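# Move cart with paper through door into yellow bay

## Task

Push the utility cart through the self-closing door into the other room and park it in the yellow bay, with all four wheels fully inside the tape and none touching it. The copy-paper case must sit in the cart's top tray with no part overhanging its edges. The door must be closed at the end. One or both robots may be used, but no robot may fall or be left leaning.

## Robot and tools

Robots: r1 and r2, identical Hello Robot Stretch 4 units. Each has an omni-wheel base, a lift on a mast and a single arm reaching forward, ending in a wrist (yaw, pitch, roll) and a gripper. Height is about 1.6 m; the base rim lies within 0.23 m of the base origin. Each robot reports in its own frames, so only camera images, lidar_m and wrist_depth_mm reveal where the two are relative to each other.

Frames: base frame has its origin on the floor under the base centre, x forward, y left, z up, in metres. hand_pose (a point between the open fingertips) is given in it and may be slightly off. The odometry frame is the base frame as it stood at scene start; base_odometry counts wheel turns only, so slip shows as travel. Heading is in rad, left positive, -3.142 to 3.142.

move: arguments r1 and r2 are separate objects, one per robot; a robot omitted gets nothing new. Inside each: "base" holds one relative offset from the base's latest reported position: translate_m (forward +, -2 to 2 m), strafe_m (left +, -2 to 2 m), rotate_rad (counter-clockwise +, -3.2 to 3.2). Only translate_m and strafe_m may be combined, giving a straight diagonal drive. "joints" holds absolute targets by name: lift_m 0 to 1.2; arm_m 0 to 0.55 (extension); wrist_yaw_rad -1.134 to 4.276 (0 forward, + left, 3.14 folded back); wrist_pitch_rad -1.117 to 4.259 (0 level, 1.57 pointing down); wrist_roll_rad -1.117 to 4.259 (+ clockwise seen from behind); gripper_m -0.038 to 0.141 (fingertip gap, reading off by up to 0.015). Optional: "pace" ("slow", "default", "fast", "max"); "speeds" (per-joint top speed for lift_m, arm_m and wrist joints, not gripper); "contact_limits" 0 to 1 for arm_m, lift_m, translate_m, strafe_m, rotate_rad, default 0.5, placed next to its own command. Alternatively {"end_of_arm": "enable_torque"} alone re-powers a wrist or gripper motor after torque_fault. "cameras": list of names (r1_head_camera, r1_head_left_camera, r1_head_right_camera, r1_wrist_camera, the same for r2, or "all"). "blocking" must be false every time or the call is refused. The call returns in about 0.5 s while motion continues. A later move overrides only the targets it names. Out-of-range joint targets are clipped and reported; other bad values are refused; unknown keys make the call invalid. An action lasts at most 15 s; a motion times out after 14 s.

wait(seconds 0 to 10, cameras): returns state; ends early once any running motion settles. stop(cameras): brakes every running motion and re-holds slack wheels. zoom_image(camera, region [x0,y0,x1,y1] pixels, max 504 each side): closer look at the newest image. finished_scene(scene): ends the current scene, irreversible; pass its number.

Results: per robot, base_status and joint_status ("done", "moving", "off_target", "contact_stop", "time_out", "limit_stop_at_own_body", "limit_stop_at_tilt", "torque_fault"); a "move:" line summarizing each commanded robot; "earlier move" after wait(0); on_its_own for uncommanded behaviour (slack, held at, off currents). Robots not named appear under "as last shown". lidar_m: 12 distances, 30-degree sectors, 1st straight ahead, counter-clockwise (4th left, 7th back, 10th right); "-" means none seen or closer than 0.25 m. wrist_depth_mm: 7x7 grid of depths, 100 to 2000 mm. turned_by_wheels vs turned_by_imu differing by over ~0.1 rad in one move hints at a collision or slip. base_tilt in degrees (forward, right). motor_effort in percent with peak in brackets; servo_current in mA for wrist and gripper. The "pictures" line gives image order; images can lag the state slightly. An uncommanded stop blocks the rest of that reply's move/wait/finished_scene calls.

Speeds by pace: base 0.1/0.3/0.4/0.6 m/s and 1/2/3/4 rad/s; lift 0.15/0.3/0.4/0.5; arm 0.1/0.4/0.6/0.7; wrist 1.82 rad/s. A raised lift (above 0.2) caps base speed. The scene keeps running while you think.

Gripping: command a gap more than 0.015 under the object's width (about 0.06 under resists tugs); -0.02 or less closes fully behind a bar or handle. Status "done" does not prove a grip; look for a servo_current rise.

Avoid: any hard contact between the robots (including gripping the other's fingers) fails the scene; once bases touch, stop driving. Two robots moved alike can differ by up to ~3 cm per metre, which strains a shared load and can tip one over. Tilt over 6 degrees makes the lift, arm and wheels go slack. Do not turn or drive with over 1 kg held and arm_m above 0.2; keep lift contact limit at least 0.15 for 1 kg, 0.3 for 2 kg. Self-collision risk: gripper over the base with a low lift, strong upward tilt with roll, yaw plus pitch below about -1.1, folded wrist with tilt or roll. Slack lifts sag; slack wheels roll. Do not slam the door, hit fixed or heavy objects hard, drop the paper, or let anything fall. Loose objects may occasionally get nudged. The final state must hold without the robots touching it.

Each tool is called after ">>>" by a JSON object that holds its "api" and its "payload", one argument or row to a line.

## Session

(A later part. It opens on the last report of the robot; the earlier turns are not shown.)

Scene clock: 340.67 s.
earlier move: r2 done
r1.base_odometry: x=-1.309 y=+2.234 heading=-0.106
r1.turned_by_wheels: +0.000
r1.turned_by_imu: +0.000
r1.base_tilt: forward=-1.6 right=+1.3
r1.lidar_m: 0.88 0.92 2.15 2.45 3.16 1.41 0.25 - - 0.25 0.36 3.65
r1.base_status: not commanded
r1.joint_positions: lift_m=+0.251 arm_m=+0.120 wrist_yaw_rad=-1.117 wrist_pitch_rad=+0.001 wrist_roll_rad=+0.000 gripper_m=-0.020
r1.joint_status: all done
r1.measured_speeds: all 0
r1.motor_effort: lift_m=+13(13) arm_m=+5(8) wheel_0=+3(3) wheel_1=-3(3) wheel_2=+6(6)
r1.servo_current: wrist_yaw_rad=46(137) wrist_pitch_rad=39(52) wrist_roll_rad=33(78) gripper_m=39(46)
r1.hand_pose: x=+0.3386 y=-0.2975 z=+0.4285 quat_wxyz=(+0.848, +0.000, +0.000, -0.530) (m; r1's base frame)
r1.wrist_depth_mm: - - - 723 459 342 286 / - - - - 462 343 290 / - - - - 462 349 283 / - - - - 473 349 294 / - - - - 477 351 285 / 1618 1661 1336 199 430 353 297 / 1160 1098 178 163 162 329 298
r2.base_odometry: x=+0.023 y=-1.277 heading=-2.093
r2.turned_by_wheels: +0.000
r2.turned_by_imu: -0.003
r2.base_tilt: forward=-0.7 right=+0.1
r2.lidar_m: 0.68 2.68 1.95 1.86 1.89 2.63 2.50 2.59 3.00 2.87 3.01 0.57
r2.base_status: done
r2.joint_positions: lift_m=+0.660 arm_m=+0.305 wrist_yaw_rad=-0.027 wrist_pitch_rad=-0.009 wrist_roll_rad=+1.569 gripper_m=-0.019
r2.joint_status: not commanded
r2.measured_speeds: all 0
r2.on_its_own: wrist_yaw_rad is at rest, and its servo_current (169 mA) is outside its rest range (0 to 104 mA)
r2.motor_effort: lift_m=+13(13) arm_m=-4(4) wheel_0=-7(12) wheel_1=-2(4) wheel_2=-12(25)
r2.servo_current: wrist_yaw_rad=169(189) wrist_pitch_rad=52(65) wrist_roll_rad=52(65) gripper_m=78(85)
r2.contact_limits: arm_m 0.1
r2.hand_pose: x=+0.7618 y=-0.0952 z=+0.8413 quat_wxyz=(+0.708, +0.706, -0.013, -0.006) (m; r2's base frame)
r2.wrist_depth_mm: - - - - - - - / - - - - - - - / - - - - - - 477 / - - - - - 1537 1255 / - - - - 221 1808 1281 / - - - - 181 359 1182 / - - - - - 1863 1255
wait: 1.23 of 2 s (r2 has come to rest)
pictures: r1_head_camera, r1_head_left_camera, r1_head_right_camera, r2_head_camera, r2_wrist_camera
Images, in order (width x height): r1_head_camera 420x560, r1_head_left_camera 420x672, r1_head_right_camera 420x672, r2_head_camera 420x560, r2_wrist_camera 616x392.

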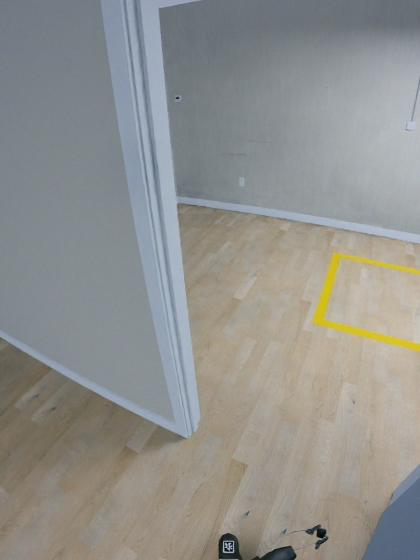

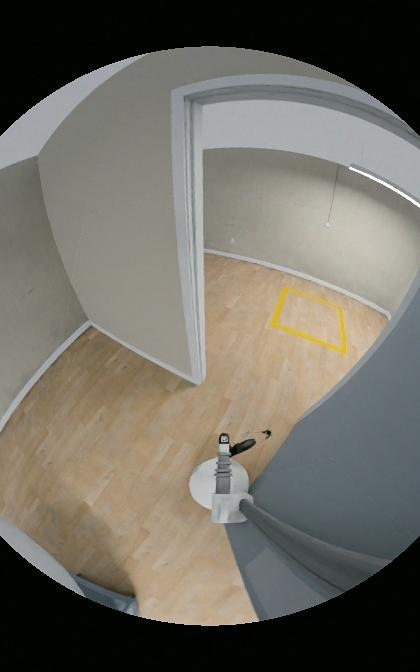

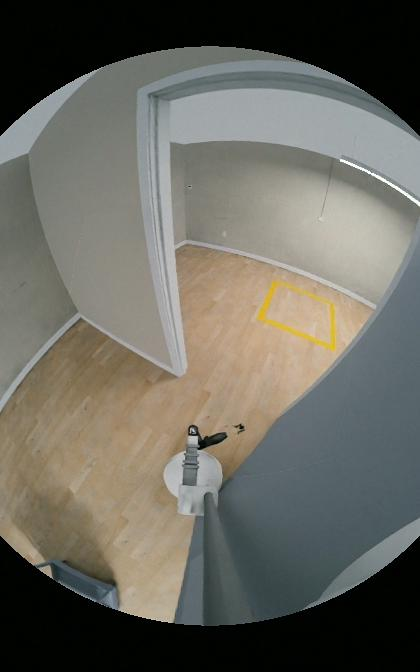

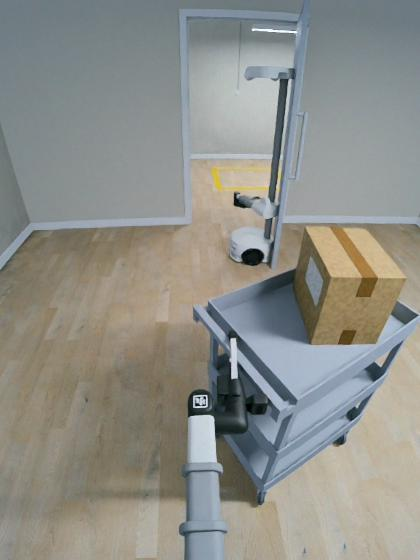

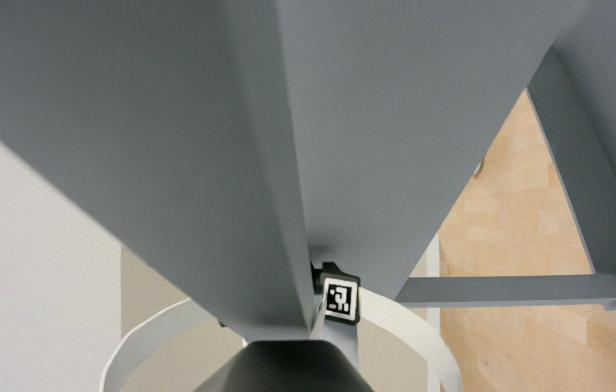

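>>> {"api": "move", "payload": {
  "blocking": false,
  "r1": {"base":{"translate_m":-0.35},"joints":{"arm_m":0.3},"speeds":{"arm_m":0.12},"pace":"slow"},
  "r2": {"joints":{"gripper_m":0.14}}
}}

>>> {"api": "wait", "payload": {
  "seconds": 2
}}

>>> {"api": "move", "payload": {
  "blocking": false,
  "r2": {"joints":{"arm_m":0.0}}
}}

>>> {"api": "wait", "payload": {
  "seconds": 3
}}

>>> {"api": "wait", "payload": {
  "seconds": 1.5,
  "cameras": ["r1_head_left_camera","r1_head_right_camera","r1_wrist_camera","r2_head_camera","r2_wrist_camera"]
}}

Scene clock: 388.43 s.
move: r1 moving; r2 moving
r1.base_odometry: x=-1.321 y=+2.236 heading=-0.105
r1.turned_by_wheels: +0.000
r1.turned_by_imu: +0.000
r1.base_tilt: forward=-1.6 right=+1.3
r1.lidar_m: 0.89 0.96 2.17 2.47 3.21 1.38 0.25 0.25 - 0.25 0.34 3.63
r1.base_status: translate_m moving
r1.joint_positions: lift_m=+0.251 arm_m=+0.162 wrist_yaw_rad=-1.117 wrist_pitch_rad=+0.001 wrist_roll_rad=+0.000 gripper_m=-0.020
r1.joint_status: arm_m moving
r1.measured_speeds: translate_m=-0.049 strafe_m=+0.000 rotate_rad=-0.002 lift_m=+0.000 arm_m=+0.120 wrist_yaw_rad=+0.000 wrist_pitch_rad=+0.000 wrist_roll_rad=+0.000
r1.motor_effort: lift_m=+13(13) arm_m=+2(8) wheel_0=-5(5) wheel_1=-6(8) wheel_2=+13(13)
r1.servo_current: wrist_yaw_rad=59(78) wrist_pitch_rad=46(46) wrist_roll_rad=46(65) gripper_m=52(52)
r1.hand_pose: x=+0.3810 y=-0.2975 z=+0.4285 quat_wxyz=(+0.848, +0.000, +0.000, -0.530) (m; r1's base frame)
r1.wrist_depth_mm: - - - - 484 364 307 / - - - - 492 368 309 / - - - - 473 368 303 / - - - - 500 375 312 / - - - - 480 377 315 / 1661 1661 206 199 459 377 319 / 1098 1078 179 163 154 349 315
r2.base_odometry: x=+0.023 y=-1.277 heading=-2.093
r2.turned_by_wheels: +0.000
r2.turned_by_imu: +0.001
r2.base_tilt: forward=-0.6 right=+0.1
r2.lidar_m: 0.69 2.69 1.96 1.86 1.91 2.63 2.49 2.59 3.04 2.88 3.00 0.56
r2.base_status: not commanded
r2.joint_positions: lift_m=+0.660 arm_m=+0.305 wrist_yaw_rad=-0.027 wrist_pitch_rad=-0.009 wrist_roll_rad=+1.569 gripper_m=+0.005
r2.joint_status: gripper_m moving
r2.measured_speeds: all 0
r2.motor_effort: lift_m=+13(13) arm_m=-4(4) wheel_0=-7(8) wheel_1=-2(2) wheel_2=-12(12)
r2.servo_current: wrist_yaw_rad=169(182) wrist_pitch_rad=52(59) wrist_roll_rad=52(59) gripper_m=98(111)
r2.contact_limits: arm_m 0.1
r2.hand_pose: x=+0.7618 y=-0.0952 z=+0.8413 quat_wxyz=(+0.708, +0.706, -0.013, -0.006) (m; r2's base frame)
r2.wrist_depth_mm: - - - - - - - / - - - - - - - / - - - - - - 477 / - - - - 175 1537 1255 / - - - - 228 1708 1281 / - - 128 - 170 1499 1182 / - - - - - 1661 1255
pictures: none

Scene clock: 390.37 s.
earlier move: r1 moving; r2 done
r1.base_odometry: x=-1.501 y=+2.255 heading=-0.106
r1.turned_by_wheels: +0.000
r1.turned_by_imu: +0.000
r1.base_tilt: forward=-1.6 right=+1.3
r1.lidar_m: 1.07 1.17 2.47 2.54 1.52 1.21 - - - 0.25 0.30 3.81
r1.base_status: translate_m moving
r1.joint_positions: lift_m=+0.251 arm_m=+0.300 wrist_yaw_rad=-1.117 wrist_pitch_rad=+0.001 wrist_roll_rad=+0.000 gripper_m=-0.020
r1.joint_status: all done
r1.measured_speeds: translate_m=-0.101 strafe_m=+0.000 rotate_rad=+0.006 lift_m=+0.000 arm_m=+0.000 wrist_yaw_rad=+0.000 wrist_pitch_rad=+0.000 wrist_roll_rad=+0.000
r1.motor_effort: lift_m=+13(13) arm_m=+5(8) wheel_0=-3(5) wheel_1=-7(10) wheel_2=+8(13)
r1.servo_current: wrist_yaw_rad=65(78) wrist_pitch_rad=39(52) wrist_roll_rad=52(65) gripper_m=52(52)
r1.hand_pose: x=+0.5186 y=-0.2975 z=+0.4285 quat_wxyz=(+0.848, +0.000, +0.000, -0.530) (m; r1's base frame)
r1.wrist_depth_mm: - - - - 496 387 332 / - - - - 500 389 336 / - - - - 500 392 338 / - - - - 504 394 338 / - - - - 508 394 330 / 1661 1618 206 199 473 399 342 / 1160 1098 179 163 154 375 342
r2.base_odometry: x=+0.023 y=-1.277 heading=-2.091
r2.turned_by_wheels: +0.002
r2.turned_by_imu: +0.002
r2.base_tilt: forward=-0.7 right=+0.0
r2.lidar_m: 0.69 2.70 1.95 1.84 1.90 2.59 2.50 2.59 3.03 2.89 2.98 0.53
r2.base_status: not commanded
r2.joint_positions: lift_m=+0.660 arm_m=+0.305 wrist_yaw_rad=-0.001 wrist_pitch_rad=-0.002 wrist_roll_rad=+1.569 gripper_m=+0.140
r2.joint_status: all done
r2.measured_speeds: all 0
r2.motor_effort: lift_m=+14(14) arm_m=-3(4) wheel_0=+2(8) wheel_1=-1(3) wheel_2=-2(12)
r2.servo_current: wrist_yaw_rad=52(182) wrist_pitch_rad=33(59) wrist_roll_rad=33(59) gripper_m=52(130)
r2.contact_limits: arm_m 0.1
r2.hand_pose: x=+0.7642 y=-0.0876 z=+0.8390 quat_wxyz=(+0.708, +0.706, -0.001, +0.000) (m; r2's base frame)
r2.wrist_depth_mm: - - - - 105 - - / - - - - 127 512 504 / - - - 157 158 1576 466 / - - - 208 223 1661 439 / - - 108 306 379 382 384 / - - 174 159 - 1397 1160 / - - - - - 1808 1182
wait: 1.93 of 2 s (r2 has come to rest)
pictures: none

Scene clock: 390.87 s.
earlier move: r1 moving
move: r2 moving
r1.base_odometry: x=-1.551 y=+2.260 heading=-0.106
r1.turned_by_wheels: +0.000
r1.turned_by_imu: +0.000
r1.base_tilt: forward=-1.6 right=+1.3
r1.lidar_m: 1.11 1.21 2.51 2.57 1.47 1.15 - - - 0.25 0.29 0.90
r1.base_status: translate_m moving
r1.joint_positions: lift_m=+0.251 arm_m=+0.300 wrist_yaw_rad=-1.117 wrist_pitch_rad=+0.001 wrist_roll_rad=+0.000 gripper_m=-0.020
r1.joint_status: not commanded
r1.measured_speeds: translate_m=-0.100 strafe_m=+0.000 rotate_rad=+0.005 lift_m=+0.000 arm_m=+0.000 wrist_yaw_rad=+0.000 wrist_pitch_rad=+0.000 wrist_roll_rad=+0.000
r1.motor_effort: lift_m=+13(13) arm_m=+5(5) wheel_0=-2(5) wheel_1=-9(9) wheel_2=+10(10)
r1.servo_current: wrist_yaw_rad=46(59) wrist_pitch_rad=39(46) wrist_roll_rad=33(59) gripper_m=46(46)
r1.hand_pose: x=+0.5186 y=-0.2975 z=+0.4285 quat_wxyz=(+0.848, +0.000, +0.000, -0.530) (m; r1's base frame)
r1.wrist_depth_mm: - - - 707 466 368 317 / - - - 707 466 368 310 / - - - 723 473 373 315 / - - - 732 477 375 317 / - - - 741 477 375 315 / 1661 1618 1366 200 449 375 325 / 1182 1078 179 147 162 357 320
r2.base_odometry: x=+0.023 y=-1.277 heading=-2.091
r2.turned_by_wheels: +0.000
r2.turned_by_imu: +0.000
r2.base_tilt: forward=-0.7 right=+0.1
r2.lidar_m: 0.68 2.71 1.94 1.85 1.88 2.62 2.49 2.60 3.03 2.89 3.02 0.57
r2.base_status: not commanded
r2.joint_positions: lift_m=+0.660 arm_m=+0.254 wrist_yaw_rad=-0.001 wrist_pitch_rad=-0.001 wrist_roll_rad=+1.569 gripper_m=+0.140
r2.joint_status: arm_m moving
r2.measured_speeds: translate_m=+0.000 strafe_m=+0.000 rotate_rad=+0.000 lift_m=+0.000 arm_m=-0.195 wrist_yaw_rad=+0.000 wrist_pitch_rad=+0.000 wrist_roll_rad=+0.000
r2.motor_effort: lift_m=+14(14) arm_m=-8(11) wheel_0=+2(3) wheel_1=-1(1) wheel_2=-2(2)
r2.servo_current: wrist_yaw_rad=39(52) wrist_pitch_rad=39(46) wrist_roll_rad=46(52) gripper_m=52(59)
r2.hand_pose: x=+0.7137 y=-0.0876 z=+0.8389 quat_wxyz=(+0.708, +0.706, -0.001, +0.000) (m; r2's base frame)
r2.wrist_depth_mm: - - - 131 123 - - / - - - 152 152 559 - / - - - 189 190 1661 512 / - - 109 250 - 1708 473 / - - 197 336 424 421 430 / - - 223 224 - 1397 1160 / - - - - - 1863 1160
pictures: none

Scene clock: 392.40 s.
earlier move: r1 moving; r2 done
r1.base_odometry: x=-1.656 y=+2.271 heading=-0.106
r1.turned_by_wheels: +0.000
r1.turned_by_imu: +0.000
r1.base_tilt: forward=-1.5 right=+1.3
r1.lidar_m: 1.23 1.35 2.55 2.59 1.31 1.07 3.48 2.42 - 0.25 0.27 0.74
r1.base_status: translate_m moving
r1.joint_positions: lift_m=+0.251 arm_m=+0.300 wrist_yaw_rad=-1.117 wrist_pitch_rad=+0.001 wrist_roll_rad=+0.000 gripper_m=-0.020
r1.joint_status: not commanded
r1.measured_speeds: translate_m=-0.005 strafe_m=+0.000 rotate_rad=+0.000 lift_m=+0.000 arm_m=+0.000 wrist_yaw_rad=+0.000 wrist_pitch_rad=+0.000 wrist_roll_rad=+0.000
r1.motor_effort: lift_m=+13(13) arm_m=+5(5) wheel_0=-3(5) wheel_1=-6(10) wheel_2=+3(10)
r1.servo_current: wrist_yaw_rad=39(65) wrist_pitch_rad=46(52) wrist_roll_rad=59(65) gripper_m=39(52)
r1.hand_pose: x=+0.5186 y=-0.2975 z=+0.4285 quat_wxyz=(+0.848, +0.000, +0.000, -0.530) (m; r1's base frame)
r1.wrist_depth_mm: - - - 517 410 330 287 / - - - 525 415 334 291 / - - - 525 421 336 290 / - - - 530 427 338 291 / - - - 512 424 340 296 / 1708 1618 820 198 397 342 297 / 1160 1098 179 147 170 322 297
r2.base_odometry: x=+0.023 y=-1.277 heading=-2.091
r2.turned_by_wheels: +0.000
r2.turned_by_imu: +0.000
r2.base_tilt: forward=-0.6 right=+0.1
r2.lidar_m: 0.63 2.72 1.94 1.85 1.92 2.61 2.50 2.60 3.03 2.88 2.97 0.52
r2.base_status: not commanded
r2.joint_positions: lift_m=+0.660 arm_m=+0.000 wrist_yaw_rad=-0.001 wrist_pitch_rad=-0.001 wrist_roll_rad=+1.569 gripper_m=+0.140
r2.joint_status: all done
r2.measured_speeds: all 0
r2.motor_effort: lift_m=+14(14) arm_m=-7(11) wheel_0=+2(3) wheel_1=+0(1) wheel_2=-2(3)
r2.servo_current: wrist_yaw_rad=52(59) wrist_pitch_rad=39(46) wrist_roll_rad=52(52) gripper_m=52(59)
r2.hand_pose: x=+0.4594 y=-0.0876 z=+0.8388 quat_wxyz=(+0.708, +0.706, -0.001, +0.000) (m; r2's base frame)
r2.wrist_depth_mm: - - 525 307 310 306 - / - - - 286 330 314 - / - - - 287 - - 415 / - - - 484 - 597 521 / - - - - - 1499 1182 / - - - - - 1430 1160 / - - - - - 1808 1160
wait: 1.53 of 3 s (r2 has come to rest)
pictures: none

Scene clock: 392.70 s.
earlier move: r1 done
r1.base_odometry: x=-1.657 y=+2.271 heading=-0.106
r1.turned_by_wheels: +0.000
r1.turned_by_imu: +0.000
r1.base_tilt: forward=-1.6 right=+1.3
r1.lidar_m: 1.22 1.33 2.55 2.61 1.29 1.06 3.48 2.44 - 0.25 0.27 0.69
r1.base_status: done
r1.joint_positions: lift_m=+0.251 arm_m=+0.300 wrist_yaw_rad=-1.117 wrist_pitch_rad=+0.001 wrist_roll_rad=+0.000 gripper_m=-0.020
r1.joint_status: not commanded
r1.measured_speeds: all 0
r1.motor_effort: lift_m=+13(13) arm_m=+5(5) wheel_0=+0(5) wheel_1=-6(10) wheel_2=+4(10)
r1.servo_current: wrist_yaw_rad=46(65) wrist_pitch_rad=46(52) wrist_roll_rad=52(65) gripper_m=46(52)
r1.hand_pose: x=+0.5186 y=-0.2975 z=+0.4285 quat_wxyz=(+0.848, +0.000, +0.000, -0.530) (m; r1's base frame)
r1.wrist_depth_mm: - - - 525 415 329 289 / - - - 521 415 334 289 / - - - 525 418 336 293 / - - - 530 418 338 294 / - - - 517 427 338 296 / 1661 1661 820 198 399 342 297 / 1160 1078 179 147 170 322 290
r2.base_odometry: x=+0.023 y=-1.277 heading=-2.091
r2.turned_by_wheels: +0.000
r2.turned_by_imu: +0.000
r2.base_tilt: forward=-0.7 right=+0.1
r2.lidar_m: 0.63 2.68 1.97 1.85 1.91 2.61 2.48 2.62 3.04 2.87 3.00 0.52
r2.base_status: not commanded
r2.joint_positions: lift_m=+0.660 arm_m=+0.000 wrist_yaw_rad=-0.001 wrist_pitch_rad=-0.001 wrist_roll_rad=+1.569 gripper_m=+0.140
r2.joint_status: all done
r2.measured_speeds: all 0
r2.motor_effort: lift_m=+14(14) arm_m=-7(11) wheel_0=+3(3) wheel_1=+0(1) wheel_2=-2(3)
r2.servo_current: wrist_yaw_rad=46(59) wrist_pitch_rad=46(46) wrist_roll_rad=39(52) gripper_m=46(59)
r2.hand_pose: x=+0.4594 y=-0.0876 z=+0.8388 quat_wxyz=(+0.708, +0.706, -0.001, +0.000) (m; r2's base frame)
r2.wrist_depth_mm: - - 530 310 309 306 - / - - - 286 330 314 - / - - - 287 - - 415 / - - - 484 - 603 521 / - - - - - 1499 1182 / - - - - - 1397 1160 / - - - - - 1863 1160
wait: 0.30 of 1.5 s (r1 has come to rest)
pictures: r1_head_left_camera, r1_head_right_camera, r1_wrist_camera, r2_head_camera, r2_wrist_camera
Images, in order (width x height): r1_head_left_camera 420x672, r1_head_right_camera 420x672, r1_wrist_camera 616x392, r2_head_camera 420x560, r2_wrist_camera 616x392.

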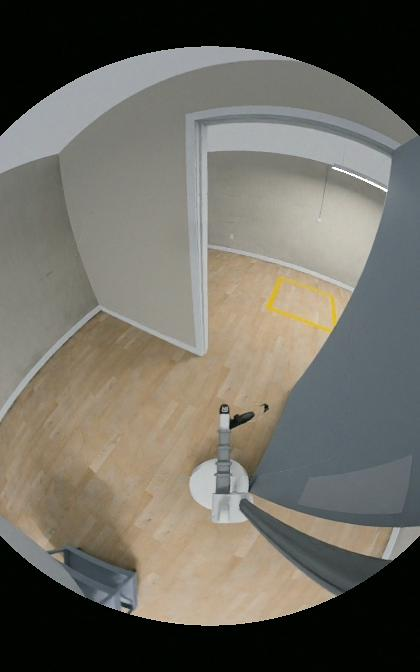

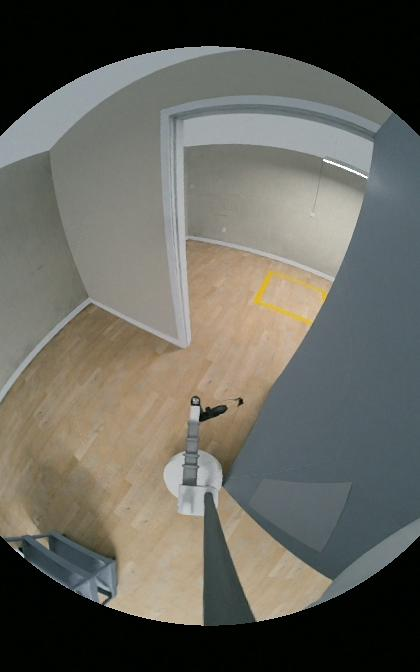

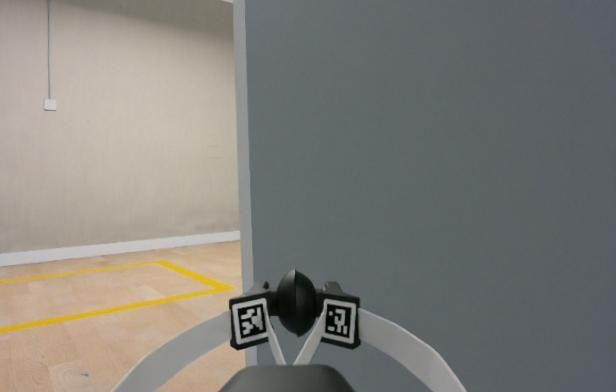

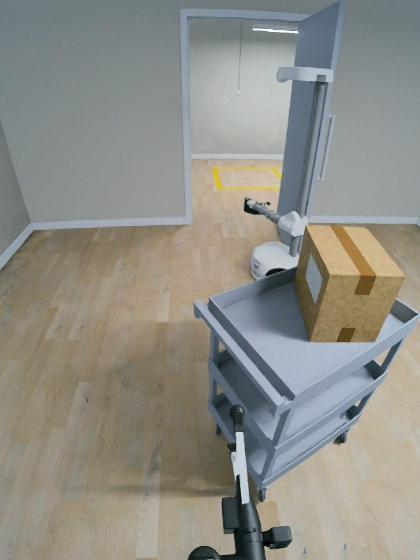

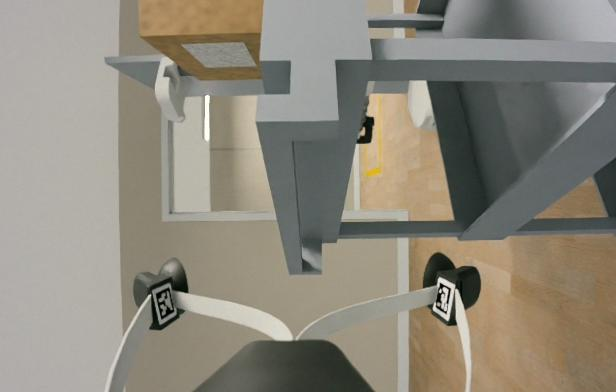

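>>> {"api": "move", "payload": {
  "blocking": false,
  "r2": {"base":{"translate_m":-0.1,"strafe_m":0.55}}
}}

>>> {"api": "wait", "payload": {
  "seconds": 3.5
}}

>>> {"api": "move", "payload": {
  "blocking": false,
  "r2": {"base":{"rotate_rad":-1.05}}
}}

>>> {"api": "wait", "payload": {
  "seconds": 3,
  "cameras": ["r2_head_camera","r2_wrist_camera"]
}}

Scene clock: 417.23 s.
move: r2 moving
r1: as last shown
r1.base_tilt: forward=-1.6 right=+1.2
r1.lidar_m: 1.23 1.37 2.54 2.61 1.32 1.05 3.47 2.44 - 0.25 0.27 0.71
r1.motor_effort: lift_m=+13(13) arm_m=+5(5) wheel_0=-1(1) wheel_1=-6(6) wheel_2=+4(4)
r1.servo_current: wrist_yaw_rad=52(65) wrist_pitch_rad=46(46) wrist_roll_rad=59(65) gripper_m=46(52)
r1.wrist_depth_mm: - - - 521 410 334 287 / - - - 521 413 334 290 / - - - 525 418 336 291 / - - - 530 421 338 293 / - - - 521 427 342 296 / 1618 1618 820 198 397 340 296 / 1160 1118 178 147 171 324 287
r2.base_odometry: x=+0.054 y=-1.288 heading=-2.090
r2.turned_by_wheels: +0.000
r2.turned_by_imu: +0.001
r2.base_tilt: forward=-0.7 right=+0.0
r2.lidar_m: 0.67 2.64 1.91 1.83 1.87 2.57 2.50 2.58 3.05 2.91 1.11 0.57
r2.base_status: translate_m moving; strafe_m moving
r2.joint_positions: lift_m=+0.660 arm_m=+0.000 wrist_yaw_rad=-0.001 wrist_pitch_rad=-0.001 wrist_roll_rad=+1.569 gripper_m=+0.140
r2.joint_status: not commanded
r2.measured_speeds: translate_m=-0.022 strafe_m=+0.128 rotate_rad=-0.003 lift_m=+0.000 arm_m=+0.000 wrist_yaw_rad=+0.000 wrist_pitch_rad=+0.000 wrist_roll_rad=+0.000
r2.motor_effort: lift_m=+14(14) arm_m=-7(7) wheel_0=-8(14) wheel_1=+9(10) wheel_2=+6(7)
r2.servo_current: wrist_yaw_rad=39(59) wrist_pitch_rad=39(46) wrist_roll_rad=39(59) gripper_m=46(59)
r2.hand_pose: x=+0.4594 y=-0.0876 z=+0.8388 quat_wxyz=(+0.708, +0.706, -0.001, +0.000) (m; r2's base frame)
r2.wrist_depth_mm: - - 585 297 309 310 314 / - - - 279 1921 - - / - - - 421 - - 442 / - - - 549 - 585 1060 / - - - - - 1537 1205 / - - - - - 1366 1160 / - - - - - 1808 1160
pictures: none

Scene clock: 420.03 s.
earlier move: r2 done
r1.base_odometry: x=-1.657 y=+2.271 heading=-0.106
r1.turned_by_wheels: +0.000
r1.turned_by_imu: +0.000
r1.base_tilt: forward=-1.6 right=+1.2
r1.lidar_m: 1.23 1.35 2.56 2.59 1.30 1.05 3.48 2.43 - 0.25 0.28 0.70
r1.base_status: not commanded
r1.joint_positions: lift_m=+0.251 arm_m=+0.300 wrist_yaw_rad=-1.117 wrist_pitch_rad=+0.001 wrist_roll_rad=+0.000 gripper_m=-0.020
r1.joint_status: not commanded
r1.measured_speeds: all 0
r1.motor_effort: lift_m=+13(13) arm_m=+5(5) wheel_0=-1(1) wheel_1=-6(6) wheel_2=+4(4)
r1.servo_current: wrist_yaw_rad=65(65) wrist_pitch_rad=39(52) wrist_roll_rad=65(65) gripper_m=39(52)
r1.hand_pose: x=+0.5186 y=-0.2975 z=+0.4285 quat_wxyz=(+0.848, +0.000, +0.000, -0.530) (m; r1's base frame)
r1.wrist_depth_mm: - - - 512 415 332 289 / - - - 525 418 334 290 / - - - 525 421 332 293 / - - - 535 421 338 293 / - - - 521 427 340 296 / 1576 1576 820 198 399 340 297 / 1182 1098 179 147 170 322 289
r2.base_odometry: x=+0.550 y=-1.463 heading=-2.090
r2.turned_by_wheels: +0.000
r2.turned_by_imu: +0.000
r2.base_tilt: forward=-0.7 right=+0.1
r2.lidar_m: 3.39 1.89 1.37 1.28 1.35 1.86 2.38 2.51 3.36 3.41 0.93 0.98
r2.base_status: done
r2.joint_positions: lift_m=+0.660 arm_m=+0.000 wrist_yaw_rad=-0.001 wrist_pitch_rad=-0.001 wrist_roll_rad=+1.569 gripper_m=+0.140
r2.joint_status: not commanded
r2.measured_speeds: all 0
r2.motor_effort: lift_m=+15(15) arm_m=-7(7) wheel_0=-2(14) wheel_1=+3(12) wheel_2=+5(9)
r2.servo_current: wrist_yaw_rad=39(65) wrist_pitch_rad=39(46) wrist_roll_rad=52(65) gripper_m=52(59)
r2.hand_pose: x=+0.4594 y=-0.0876 z=+0.8388 quat_wxyz=(+0.708, +0.706, -0.001, +0.000) (m; r2's base frame)
r2.wrist_depth_mm: - - - - - 1618 1160 / - - - - - 1661 1138 / - - - - - 1661 1160 / - - - - - 1708 1160 / - - - - - 1618 1160 / - - - - - 1397 1160 / - - - - - 1808 1160
wait: 2.80 of 3.5 s (r2 has come to rest)
pictures: none

Scene clock: 420.53 s.
move: r2 moving
r1: as last shown
r1.base_tilt: forward=-1.6 right=+1.3
r1.lidar_m: 1.23 1.37 2.54 2.62 1.31 1.07 3.47 2.43 - 0.25 0.27 0.74
r1.motor_effort: lift_m=+12(13) arm_m=+5(5) wheel_0=-1(1) wheel_1=-5(6) wheel_2=+4(4)
r1.servo_current: wrist_yaw_rad=46(59) wrist_pitch_rad=33(46) wrist_roll_rad=39(59) gripper_m=39(52)
r1.wrist_depth_mm: - - - 517 413 330 287 / - - - 521 415 334 289 / - - - 525 418 336 293 / - - - 535 421 336 293 / - - - 521 424 342 297 / 1618 1661 820 198 397 342 296 / 1182 1078 178 147 170 322 287
r2.base_odometry: x=+0.549 y=-1.463 heading=-2.342
r2.turned_by_wheels: -0.252
r2.turned_by_imu: -0.245
r2.base_tilt: forward=-0.7 right=+0.1
r2.lidar_m: 1.11 2.68 1.53 1.31 1.27 1.50 2.39 2.39 2.78 3.42 3.43 0.95
r2.base_status: rotate_rad moving
r2.joint_positions: lift_m=+0.660 arm_m=+0.000 wrist_yaw_rad=-0.001 wrist_pitch_rad=-0.001 wrist_roll_rad=+1.569 gripper_m=+0.140
r2.joint_status: not commanded
r2.measured_speeds: translate_m=+0.001 strafe_m=-0.002 rotate_rad=-0.972 lift_m=+0.000 arm_m=+0.000 wrist_yaw_rad=+0.000 wrist_pitch_rad=+0.000 wrist_roll_rad=+0.000
r2.motor_effort: lift_m=+15(15) arm_m=-7(7) wheel_0=+9(9) wheel_1=+9(11) wheel_2=+10(11)
r2.servo_current: wrist_yaw_rad=46(59) wrist_pitch_rad=39(46) wrist_roll_rad=39(59) gripper_m=52(59)
r2.hand_pose: x=+0.4594 y=-0.0876 z=+0.8388 quat_wxyz=(+0.708, +0.706, -0.001, +0.000) (m; r2's base frame)
r2.wrist_depth_mm: - - - 1078 - 750 - / - - - - - 1499 878 / - - - - - 1708 1182 / - - - - - 1756 1160 / - - - - - 1576 1160 / - - - - - 1397 1182 / - - - - - 1808 1138
pictures: none

Scene clock: 421.77 s.
earlier move: r2 done
r1.base_odometry: x=-1.657 y=+2.271 heading=-0.106
r1.turned_by_wheels: +0.000
r1.turned_by_imu: +0.000
r1.base_tilt: forward=-1.6 right=+1.2
r1.lidar_m: 1.23 1.34 2.54 2.61 1.30 1.06 3.46 2.43 - 0.25 0.28 0.72
r1.base_status: not commanded
r1.joint_positions: lift_m=+0.251 arm_m=+0.300 wrist_yaw_rad=-1.117 wrist_pitch_rad=+0.001 wrist_roll_rad=+0.000 gripper_m=-0.020
r1.joint_status: not commanded
r1.measured_speeds: all 0
r1.motor_effort: lift_m=+13(13) arm_m=+5(5) wheel_0=+0(1) wheel_1=-6(6) wheel_2=+4(4)
r1.servo_current: wrist_yaw_rad=52(59) wrist_pitch_rad=39(52) wrist_roll_rad=46(59) gripper_m=39(52)
r1.hand_pose: x=+0.5186 y=-0.2975 z=+0.4285 quat_wxyz=(+0.848, +0.000, +0.000, -0.530) (m; r1's base frame)
r1.wrist_depth_mm: - - - 517 415 330 287 / - - - 525 415 334 290 / - - - 525 418 338 294 / - - - 535 421 342 294 / - - - 512 424 340 293 / 1661 1661 820 198 397 340 296 / 1182 1098 179 147 170 324 289
r2.base_odometry: x=+0.550 y=-1.464 heading=-3.140
r2.turned_by_wheels: -0.797
r2.turned_by_imu: -0.776
r2.base_tilt: forward=-0.7 right=+0.0
r2.lidar_m: 0.95 1.00 3.40 1.92 1.38 1.31 1.36 1.86 2.39 2.50 3.43 3.44
r2.base_status: done
r2.joint_positions: lift_m=+0.660 arm_m=+0.000 wrist_yaw_rad=-0.001 wrist_pitch_rad=-0.001 wrist_roll_rad=+1.569 gripper_m=+0.140
r2.joint_status: not commanded
r2.measured_speeds: all 0
r2.motor_effort: lift_m=+15(15) arm_m=-7(7) wheel_0=+2(9) wheel_1=+4(11) wheel_2=+4(11)
r2.servo_current: wrist_yaw_rad=46(59) wrist_pitch_rad=46(46) wrist_roll_rad=52(59) gripper_m=52(59)
r2.hand_pose: x=+0.4594 y=-0.0876 z=+0.8388 quat_wxyz=(+0.708, +0.706, -0.001, +0.000) (m; r2's base frame)
r2.wrist_depth_mm: - - - - - 1661 1160 / - - - - - 1708 1138 / - - - - - 1708 1160 / - - - - - 1708 1160 / - - - - - 1576 1182 / - - 1042 165 759 187 960 / - - - - - 768 -
wait: 1.23 of 3 s (r2 has come to rest)
pictures: r2_head_camera, r2_wrist_camera
Images, in order (width x height): r2_head_camera 420x560, r2_wrist_camera 616x392.

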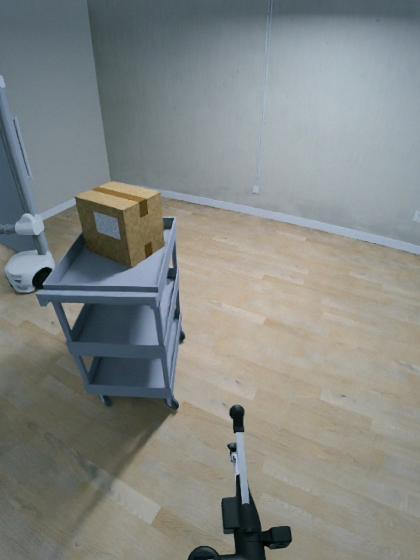

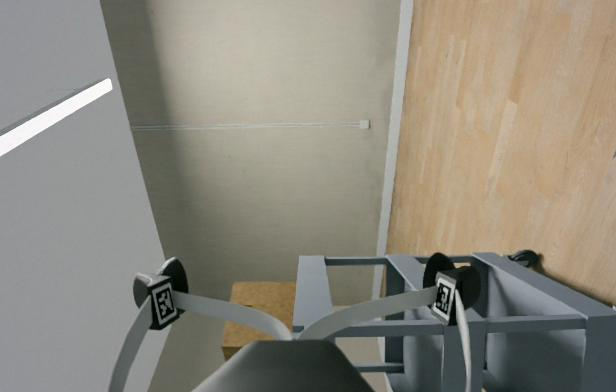

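>>> {"api": "move", "payload": {
  "blocking": false,
  "r2": {"base":{"translate_m":0.28,"strafe_m":0.43}}
}}

>>> {"api": "wait", "payload": {
  "seconds": 4,
  "cameras": ["r2_head_camera","r2_wrist_camera"]
}}

Scene clock: 429.40 s.
move: r2 moving
r1: as last shown
r1.base_tilt: forward=-1.5 right=+1.3
r1.lidar_m: 1.24 1.37 2.55 2.60 1.30 1.05 3.47 2.42 - 0.25 0.28 0.74
r1.motor_effort: lift_m=+12(13) arm_m=+5(5) wheel_0=+0(1) wheel_1=-6(6) wheel_2=+4(4)
r1.servo_current: wrist_yaw_rad=52(65) wrist_pitch_rad=46(46) wrist_roll_rad=46(72) gripper_m=46(52)
r1.wrist_depth_mm: - - - 517 415 330 287 / - - - 521 415 334 290 / - - - 530 418 340 293 / - - - 530 424 338 294 / - - - 525 424 338 293 / 1661 1618 820 198 397 340 296 / 1182 1098 179 147 170 320 289
r2.base_odometry: x=+0.533 y=-1.490 heading=-3.140
r2.turned_by_wheels: +0.000
r2.turned_by_imu: +0.000
r2.base_tilt: forward=-0.7 right=+0.1
r2.lidar_m: 0.92 0.99 3.38 1.91 1.36 1.28 1.32 1.86 2.43 2.54 3.43 3.43
r2.base_status: translate_m moving; strafe_m moving
r2.joint_positions: lift_m=+0.660 arm_m=+0.000 wrist_yaw_rad=-0.001 wrist_pitch_rad=-0.001 wrist_roll_rad=+1.569 gripper_m=+0.140
r2.joint_status: not commanded
r2.measured_speeds: translate_m=+0.066 strafe_m=+0.102 rotate_rad=-0.001 lift_m=+0.000 arm_m=+0.000 wrist_yaw_rad=+0.000 wrist_pitch_rad=+0.000 wrist_roll_rad=+0.000
r2.motor_effort: lift_m=+15(15) arm_m=-7(7) wheel_0=-7(7) wheel_1=+9(12) wheel_2=-9(10)
r2.servo_current: wrist_yaw_rad=39(65) wrist_pitch_rad=39(46) wrist_roll_rad=52(52) gripper_m=59(59)
r2.hand_pose: x=+0.4594 y=-0.0876 z=+0.8388 quat_wxyz=(+0.708, +0.706, -0.001, +0.000) (m; r2's base frame)
r2.wrist_depth_mm: - - - - - 1708 1138 / - - - - - 1708 1160 / - - - - - 1708 1160 / - - - - - 1708 1182 / - - - - - 1397 1182 / - - 1008 165 946 187 - / - - - - - 759 -
pictures: none

Scene clock: 432.10 s.
earlier move: r2 done
r1.base_odometry: x=-1.657 y=+2.271 heading=-0.106
r1.turned_by_wheels: +0.000
r1.turned_by_imu: +0.000
r1.base_tilt: forward=-1.6 right=+1.3
r1.lidar_m: 1.24 1.35 2.55 2.60 1.33 1.06 3.48 2.43 - 0.25 0.26 0.73
r1.base_status: not commanded
r1.joint_positions: lift_m=+0.251 arm_m=+0.300 wrist_yaw_rad=-1.117 wrist_pitch_rad=+0.001 wrist_roll_rad=+0.000 gripper_m=-0.020
r1.joint_status: not commanded
r1.measured_speeds: all 0
r1.motor_effort: lift_m=+13(13) arm_m=+5(5) wheel_0=-1(1) wheel_1=-6(6) wheel_2=+4(4)
r1.servo_current: wrist_yaw_rad=46(72) wrist_pitch_rad=52(52) wrist_roll_rad=52(72) gripper_m=46(52)
r1.hand_pose: x=+0.5186 y=-0.2975 z=+0.4285 quat_wxyz=(+0.848, +0.000, +0.000, -0.530) (m; r1's base frame)
r1.wrist_depth_mm: - - - 521 410 330 286 / - - - 525 415 334 291 / - - - 530 418 338 293 / - - - 535 424 338 293 / - - - 517 424 340 294 / 1618 1661 820 198 402 342 296 / 1160 1098 179 147 170 322 289
r2.base_odometry: x=+0.270 y=-1.894 heading=-3.140
r2.turned_by_wheels: +0.000
r2.turned_by_imu: +0.001
r2.base_tilt: forward=-0.7 right=+0.1
r2.lidar_m: 0.67 2.02 2.89 1.94 1.41 1.33 1.42 1.92 2.89 2.99 3.55 0.67
r2.base_status: done
r2.joint_positions: lift_m=+0.660 arm_m=+0.000 wrist_yaw_rad=-0.001 wrist_pitch_rad=-0.001 wrist_roll_rad=+1.569 gripper_m=+0.140
r2.joint_status: not commanded
r2.measured_speeds: all 0
r2.motor_effort: lift_m=+15(15) arm_m=-7(7) wheel_0=-3(10) wheel_1=+2(13) wheel_2=-6(11)
r2.servo_current: wrist_yaw_rad=39(65) wrist_pitch_rad=46(46) wrist_roll_rad=59(59) gripper_m=59(59)
r2.hand_pose: x=+0.4594 y=-0.0876 z=+0.8388 quat_wxyz=(+0.708, +0.706, -0.001, +0.000) (m; r2's base frame)
r2.wrist_depth_mm: - - - - - 1661 1138 / - - - 484 - 1464 484 / - - - 492 - - 488 / - - 732 496 - - 504 / - - 809 504 - 504 504 / - - 891 449 - 204 508 / - - - - - 530 517
wait: 2.70 of 4 s (r2 has come to rest)
pictures: r2_head_camera, r2_wrist_camera
Images, in order (width x height): r2_head_camera 420x560, r2_wrist_camera 616x392.

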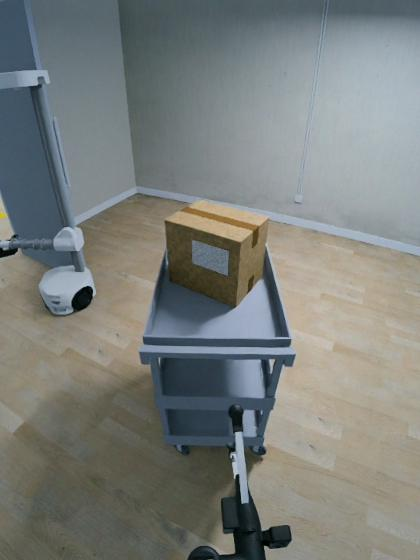

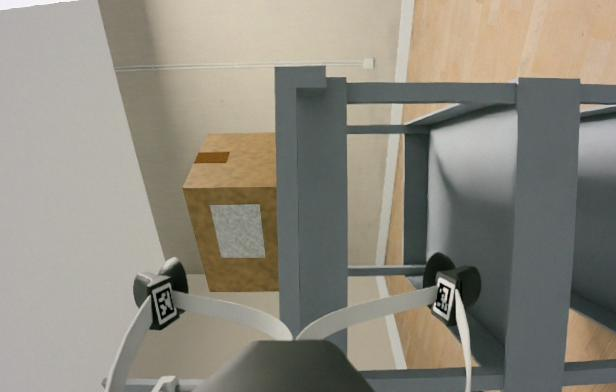

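>>> {"api": "move", "payload": {
  "blocking": false,
  "r2": {"base":{"strafe_m":0.05},"joints":{"arm_m":0.29},"speeds":{"arm_m":0.2},"contact_limits":{"arm_m":0.1}}
}}

>>> {"api": "wait", "payload": {
  "seconds": 3
}}

>>> {"api": "wait", "payload": {
  "seconds": 3
}}

>>> {"api": "move", "payload": {
  "blocking": false,
  "r2": {"joints":{"gripper_m":0.0}}
}}

>>> {"api": "wait", "payload": {
  "seconds": 3,
  "cameras": ["r2_head_camera","r2_wrist_camera"]
}}

Scene clock: 437.13 s.
move: r2 moving
r1: as last shown
r1.base_tilt: forward=-1.5 right=+1.3
r1.lidar_m: 1.23 1.35 2.54 2.60 1.30 1.06 3.47 2.43 - 0.25 0.28 0.74
r1.motor_effort: lift_m=+13(13) arm_m=+5(5) wheel_0=+0(1) wheel_1=-6(6) wheel_2=+4(4)
r1.servo_current: wrist_yaw_rad=59(59) wrist_pitch_rad=39(46) wrist_roll_rad=46(52) gripper_m=46(46)
r1.wrist_depth_mm: - - - 512 415 330 286 / - - - 521 415 336 289 / - - - 525 418 338 291 / - - - 530 424 338 294 / - - - 517 427 342 297 / 1661 1618 831 198 397 340 296 / 1138 1098 179 147 171 322 290
r2.base_odometry: x=+0.270 y=-1.928 heading=-3.140
r2.turned_by_wheels: +0.000
r2.turned_by_imu: +0.000
r2.base_tilt: forward=-0.7 right=+0.1
r2.lidar_m: 0.68 2.00 2.86 1.94 1.39 1.33 1.39 1.88 2.94 3.06 3.56 0.68
r2.base_status: strafe_m moving
r2.joint_positions: lift_m=+0.660 arm_m=+0.051 wrist_yaw_rad=-0.001 wrist_pitch_rad=-0.001 wrist_roll_rad=+1.569 gripper_m=+0.140
r2.joint_status: arm_m moving
r2.measured_speeds: translate_m=+0.001 strafe_m=+0.106 rotate_rad=-0.007 lift_m=+0.000 arm_m=+0.195 wrist_yaw_rad=+0.000 wrist_pitch_rad=+0.000 wrist_roll_rad=+0.000
r2.motor_effort: lift_m=+15(15) arm_m=+5(10) wheel_0=-9(12) wheel_1=+3(11) wheel_2=-1(4)
r2.servo_current: wrist_yaw_rad=46(52) wrist_pitch_rad=46(46) wrist_roll_rad=52(59) gripper_m=52(59)
r2.contact_limits: arm_m 0.1
r2.hand_pose: x=+0.5097 y=-0.0876 z=+0.8388 quat_wxyz=(+0.708, +0.706, -0.001, +0.000) (m; r2's base frame)
r2.wrist_depth_mm: - - - - - 1576 1078 / - - - 445 - 750 442 / - - 778 452 - - 449 / - - 707 459 - - 455 / - - 778 455 - - 459 / - - 831 404 - 187 466 / - - - - - 500 473
pictures: none

Scene clock: 438.87 s.
earlier move: r2 done
r1.base_odometry: x=-1.657 y=+2.271 heading=-0.106
r1.turned_by_wheels: +0.000
r1.turned_by_imu: +0.000
r1.base_tilt: forward=-1.6 right=+1.3
r1.lidar_m: 1.24 1.37 2.54 2.60 1.32 1.06 3.47 2.44 - 0.25 0.27 0.73
r1.base_status: not commanded
r1.joint_positions: lift_m=+0.251 arm_m=+0.300 wrist_yaw_rad=-1.117 wrist_pitch_rad=+0.001 wrist_roll_rad=+0.000 gripper_m=-0.020
r1.joint_status: not commanded
r1.measured_speeds: all 0
r1.motor_effort: lift_m=+13(13) arm_m=+5(5) wheel_0=-1(1) wheel_1=-6(6) wheel_2=+4(4)
r1.servo_current: wrist_yaw_rad=39(78) wrist_pitch_rad=39(46) wrist_roll_rad=59(65) gripper_m=39(52)
r1.hand_pose: x=+0.5186 y=-0.2975 z=+0.4285 quat_wxyz=(+0.848, +0.000, +0.000, -0.530) (m; r1's base frame)
r1.wrist_depth_mm: - - - 517 415 330 289 / - - - 521 415 334 290 / - - - 525 418 338 291 / - - - 535 421 338 294 / - - - 517 424 342 296 / 1661 1618 820 198 397 340 297 / 1160 1098 178 147 170 322 289
r2.base_odometry: x=+0.270 y=-1.944 heading=-3.140
r2.turned_by_wheels: +0.000
r2.turned_by_imu: +0.000
r2.base_tilt: forward=-0.6 right=+0.0
r2.lidar_m: 0.67 2.01 2.84 1.93 1.39 1.31 1.39 1.86 2.96 3.06 3.58 0.70
r2.base_status: done
r2.joint_positions: lift_m=+0.660 arm_m=+0.290 wrist_yaw_rad=-0.001 wrist_pitch_rad=-0.001 wrist_roll_rad=+1.569 gripper_m=+0.140
r2.joint_status: all done
r2.measured_speeds: all 0
r2.motor_effort: lift_m=+15(15) arm_m=+9(10) wheel_0=-2(12) wheel_1=+1(11) wheel_2=+0(4)
r2.servo_current: wrist_yaw_rad=39(65) wrist_pitch_rad=39(46) wrist_roll_rad=52(65) gripper_m=46(59)
r2.contact_limits: arm_m 0.1
r2.hand_pose: x=+0.7489 y=-0.0876 z=+0.8388 quat_wxyz=(+0.708, +0.706, -0.001, +0.000) (m; r2's base frame)
r2.wrist_depth_mm: - - - 206 206 1708 - / - - 569 209 208 750 - / - 480 445 212 211 788 - / - 492 452 215 214 809 - / - - 504 217 216 - - / - - 159 219 212 181 - / - - - - - 1756 484
wait: 1.73 of 3 s (r2 has come to rest)
pictures: none

Scene clock: 441.87 s.
r1.base_odometry: x=-1.657 y=+2.271 heading=-0.106
r1.turned_by_wheels: +0.000
r1.turned_by_imu: +0.000
r1.base_tilt: forward=-1.6 right=+1.2
r1.lidar_m: 1.25 1.37 2.54 2.61 1.31 1.06 3.49 2.42 - 0.25 0.27 0.69
r1.base_status: not commanded
r1.joint_positions: lift_m=+0.251 arm_m=+0.300 wrist_yaw_rad=-1.117 wrist_pitch_rad=+0.001 wrist_roll_rad=+0.000 gripper_m=-0.020
r1.joint_status: not commanded
r1.measured_speeds: all 0
r1.motor_effort: lift_m=+13(13) arm_m=+5(5) wheel_0=-1(1) wheel_1=-6(6) wheel_2=+4(4)
r1.servo_current: wrist_yaw_rad=39(78) wrist_pitch_rad=39(46) wrist_roll_rad=46(65) gripper_m=39(52)
r1.hand_pose: x=+0.5186 y=-0.2975 z=+0.4285 quat_wxyz=(+0.848, +0.000, +0.000, -0.530) (m; r1's base frame)
r1.wrist_depth_mm: - - - 512 415 330 289 / - - - 521 415 334 290 / - - - 525 415 334 291 / - - - 530 421 338 294 / - - - 512 424 340 296 / 1618 1618 820 198 399 340 296 / 1182 1098 180 146 170 322 289
r2.base_odometry: x=+0.270 y=-1.944 heading=-3.140
r2.turned_by_wheels: +0.000
r2.turned_by_imu: +0.000
r2.base_tilt: forward=-0.7 right=+0.0
r2.lidar_m: 0.67 2.02 2.85 1.89 1.40 1.32 1.37 1.88 2.95 3.06 3.57 0.71
r2.base_status: done
r2.joint_positions: lift_m=+0.660 arm_m=+0.290 wrist_yaw_rad=-0.001 wrist_pitch_rad=-0.001 wrist_roll_rad=+1.569 gripper_m=+0.140
r2.joint_status: all done
r2.measured_speeds: all 0
r2.motor_effort: lift_m=+15(15) arm_m=+9(10) wheel_0=-2(12) wheel_1=+1(11) wheel_2=+0(4)
r2.servo_current: wrist_yaw_rad=39(65) wrist_pitch_rad=39(46) wrist_roll_rad=46(65) gripper_m=52(59)
r2.contact_limits: arm_m 0.1
r2.hand_pose: x=+0.7489 y=-0.0876 z=+0.8388 quat_wxyz=(+0.708, +0.706, -0.001, +0.000) (m; r2's base frame)
r2.wrist_depth_mm: - - - 206 207 1708 - / - - 574 210 209 750 - / - 484 439 211 211 809 - / - 492 455 213 214 798 - / - - 500 217 216 - - / - - 159 219 213 181 - / - - - - - 1756 480
wait: 3.00 s; at rest by 0.27 s
pictures: none

Scene clock: 442.37 s.
move: r2 moving
r1: as last shown
r1.base_tilt: forward=-1.6 right=+1.3
r1.lidar_m: 1.23 1.33 2.54 2.62 1.30 1.08 3.47 2.42 - 0.25 0.26 0.74
r1.motor_effort: lift_m=+13(13) arm_m=+5(5) wheel_0=+0(1) wheel_1=-6(6) wheel_2=+4(4)
r1.servo_current: wrist_yaw_rad=46(52) wrist_pitch_rad=46(52) wrist_roll_rad=46(59) gripper_m=39(52)
r1.wrist_depth_mm: - - - 521 410 332 287 / - - - 517 418 334 290 / - - - 530 421 336 291 / - - - 535 424 338 294 / - - - 512 427 340 294 / 1661 1618 820 200 397 340 296 / 1182 1098 179 147 170 320 287
r2.base_odometry: x=+0.270 y=-1.944 heading=-3.140
r2.turned_by_wheels: +0.000
r2.turned_by_imu: +0.000
r2.base_tilt: forward=-0.7 right=+0.1
r2.lidar_m: 0.67 2.01 2.85 1.91 1.35 1.32 1.39 1.86 2.96 3.07 3.58 0.71
r2.base_status: not commanded
r2.joint_positions: lift_m=+0.660 arm_m=+0.290 wrist_yaw_rad=-0.001 wrist_pitch_rad=-0.001 wrist_roll_rad=+1.569 gripper_m=+0.128
r2.joint_status: gripper_m moving
r2.measured_speeds: all 0
r2.motor_effort: lift_m=+15(15) arm_m=+9(9) wheel_0=-2(2) wheel_1=+0(1) wheel_2=+0(0)
r2.servo_current: wrist_yaw_rad=52(52) wrist_pitch_rad=39(46) wrist_roll_rad=39(52) gripper_m=91(98)
r2.contact_limits: arm_m 0.1
r2.hand_pose: x=+0.7489 y=-0.0876 z=+0.8388 quat_wxyz=(+0.708, +0.706, -0.001, +0.000) (m; r2's base frame)
r2.wrist_depth_mm: - - - 206 207 1708 - / - - 574 209 208 741 - / - 484 442 211 211 798 - / - 488 445 214 214 809 - / - - 504 216 217 - - / - - 160 219 213 182 - / - - - - - 1708 480
pictures: none

Scene clock: 444.17 s.
earlier move: r2 done
r1.base_odometry: x=-1.657 y=+2.271 heading=-0.106
r1.turned_by_wheels: +0.000
r1.turned_by_imu: +0.000
r1.base_tilt: forward=-1.6 right=+1.2
r1.lidar_m: 1.22 1.35 2.56 2.59 1.33 1.06 3.46 2.43 - 0.25 0.26 0.75
r1.base_status: not commanded
r1.joint_positions: lift_m=+0.251 arm_m=+0.300 wrist_yaw_rad=-1.117 wrist_pitch_rad=+0.001 wrist_roll_rad=+0.000 gripper_m=-0.020
r1.joint_status: not commanded
r1.measured_speeds: all 0
r1.motor_effort: lift_m=+13(13) arm_m=+5(5) wheel_0=+0(1) wheel_1=-6(6) wheel_2=+4(4)
r1.servo_current: wrist_yaw_rad=46(72) wrist_pitch_rad=39(52) wrist_roll_rad=46(65) gripper_m=39(59)
r1.hand_pose: x=+0.5186 y=-0.2975 z=+0.4285 quat_wxyz=(+0.848, +0.000, +0.000, -0.530) (m; r1's base frame)
r1.wrist_depth_mm: - - - 517 413 330 289 / - - - 521 415 336 289 / - - - 530 418 336 293 / - - - 535 421 338 294 / - - - 517 424 340 296 / 1661 1618 820 198 397 342 296 / 1160 1078 179 147 170 320 290
r2.base_odometry: x=+0.270 y=-1.944 heading=-3.140
r2.turned_by_wheels: +0.000
r2.turned_by_imu: +0.000
r2.base_tilt: forward=-0.7 right=+0.1
r2.lidar_m: 0.68 1.98 2.84 1.86 1.38 1.31 1.38 1.84 2.94 3.04 3.56 0.69
r2.base_status: not commanded
r2.joint_positions: lift_m=+0.660 arm_m=+0.290 wrist_yaw_rad=-0.001 wrist_pitch_rad=+0.004 wrist_roll_rad=+1.569 gripper_m=+0.002
r2.joint_status: all done
r2.measured_speeds: all 0
r2.motor_effort: lift_m=+15(15) arm_m=+7(9) wheel_0=-2(2) wheel_1=+0(1) wheel_2=-1(1)
r2.servo_current: wrist_yaw_rad=39(52) wrist_pitch_rad=46(46) wrist_roll_rad=46(59) gripper_m=195(436)
r2.contact_limits: arm_m 0.1
r2.hand_pose: x=+0.7490 y=-0.0876 z=+0.8374 quat_wxyz=(+0.708, +0.706, +0.001, -0.002) (m; r2's base frame)
r2.wrist_depth_mm: - - 149 206 - 1708 - / - - 151 208 211 759 - / - 452 153 212 213 - - / - 473 154 214 809 - - / - - 156 216 218 - - / - 585 158 219 197 158 - / - - - - - 1661 -
wait: 1.80 of 3 s (r2 has come to rest)
pictures: r2_head_camera, r2_wrist_camera
Images, in order (width x height): r2_head_camera 420x560, r2_wrist_camera 616x392.

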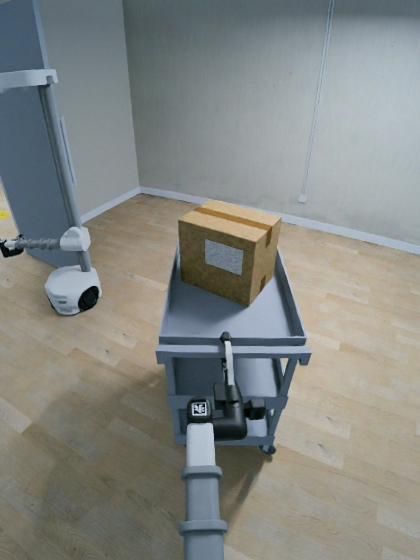

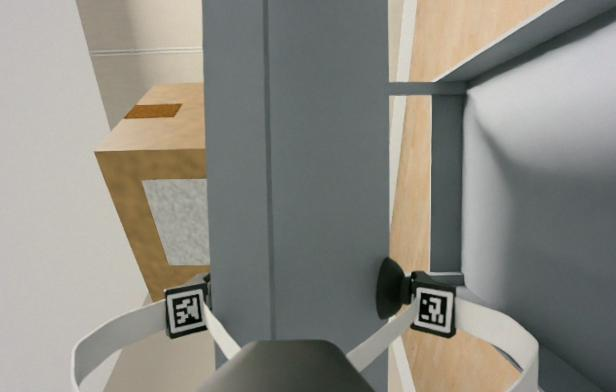

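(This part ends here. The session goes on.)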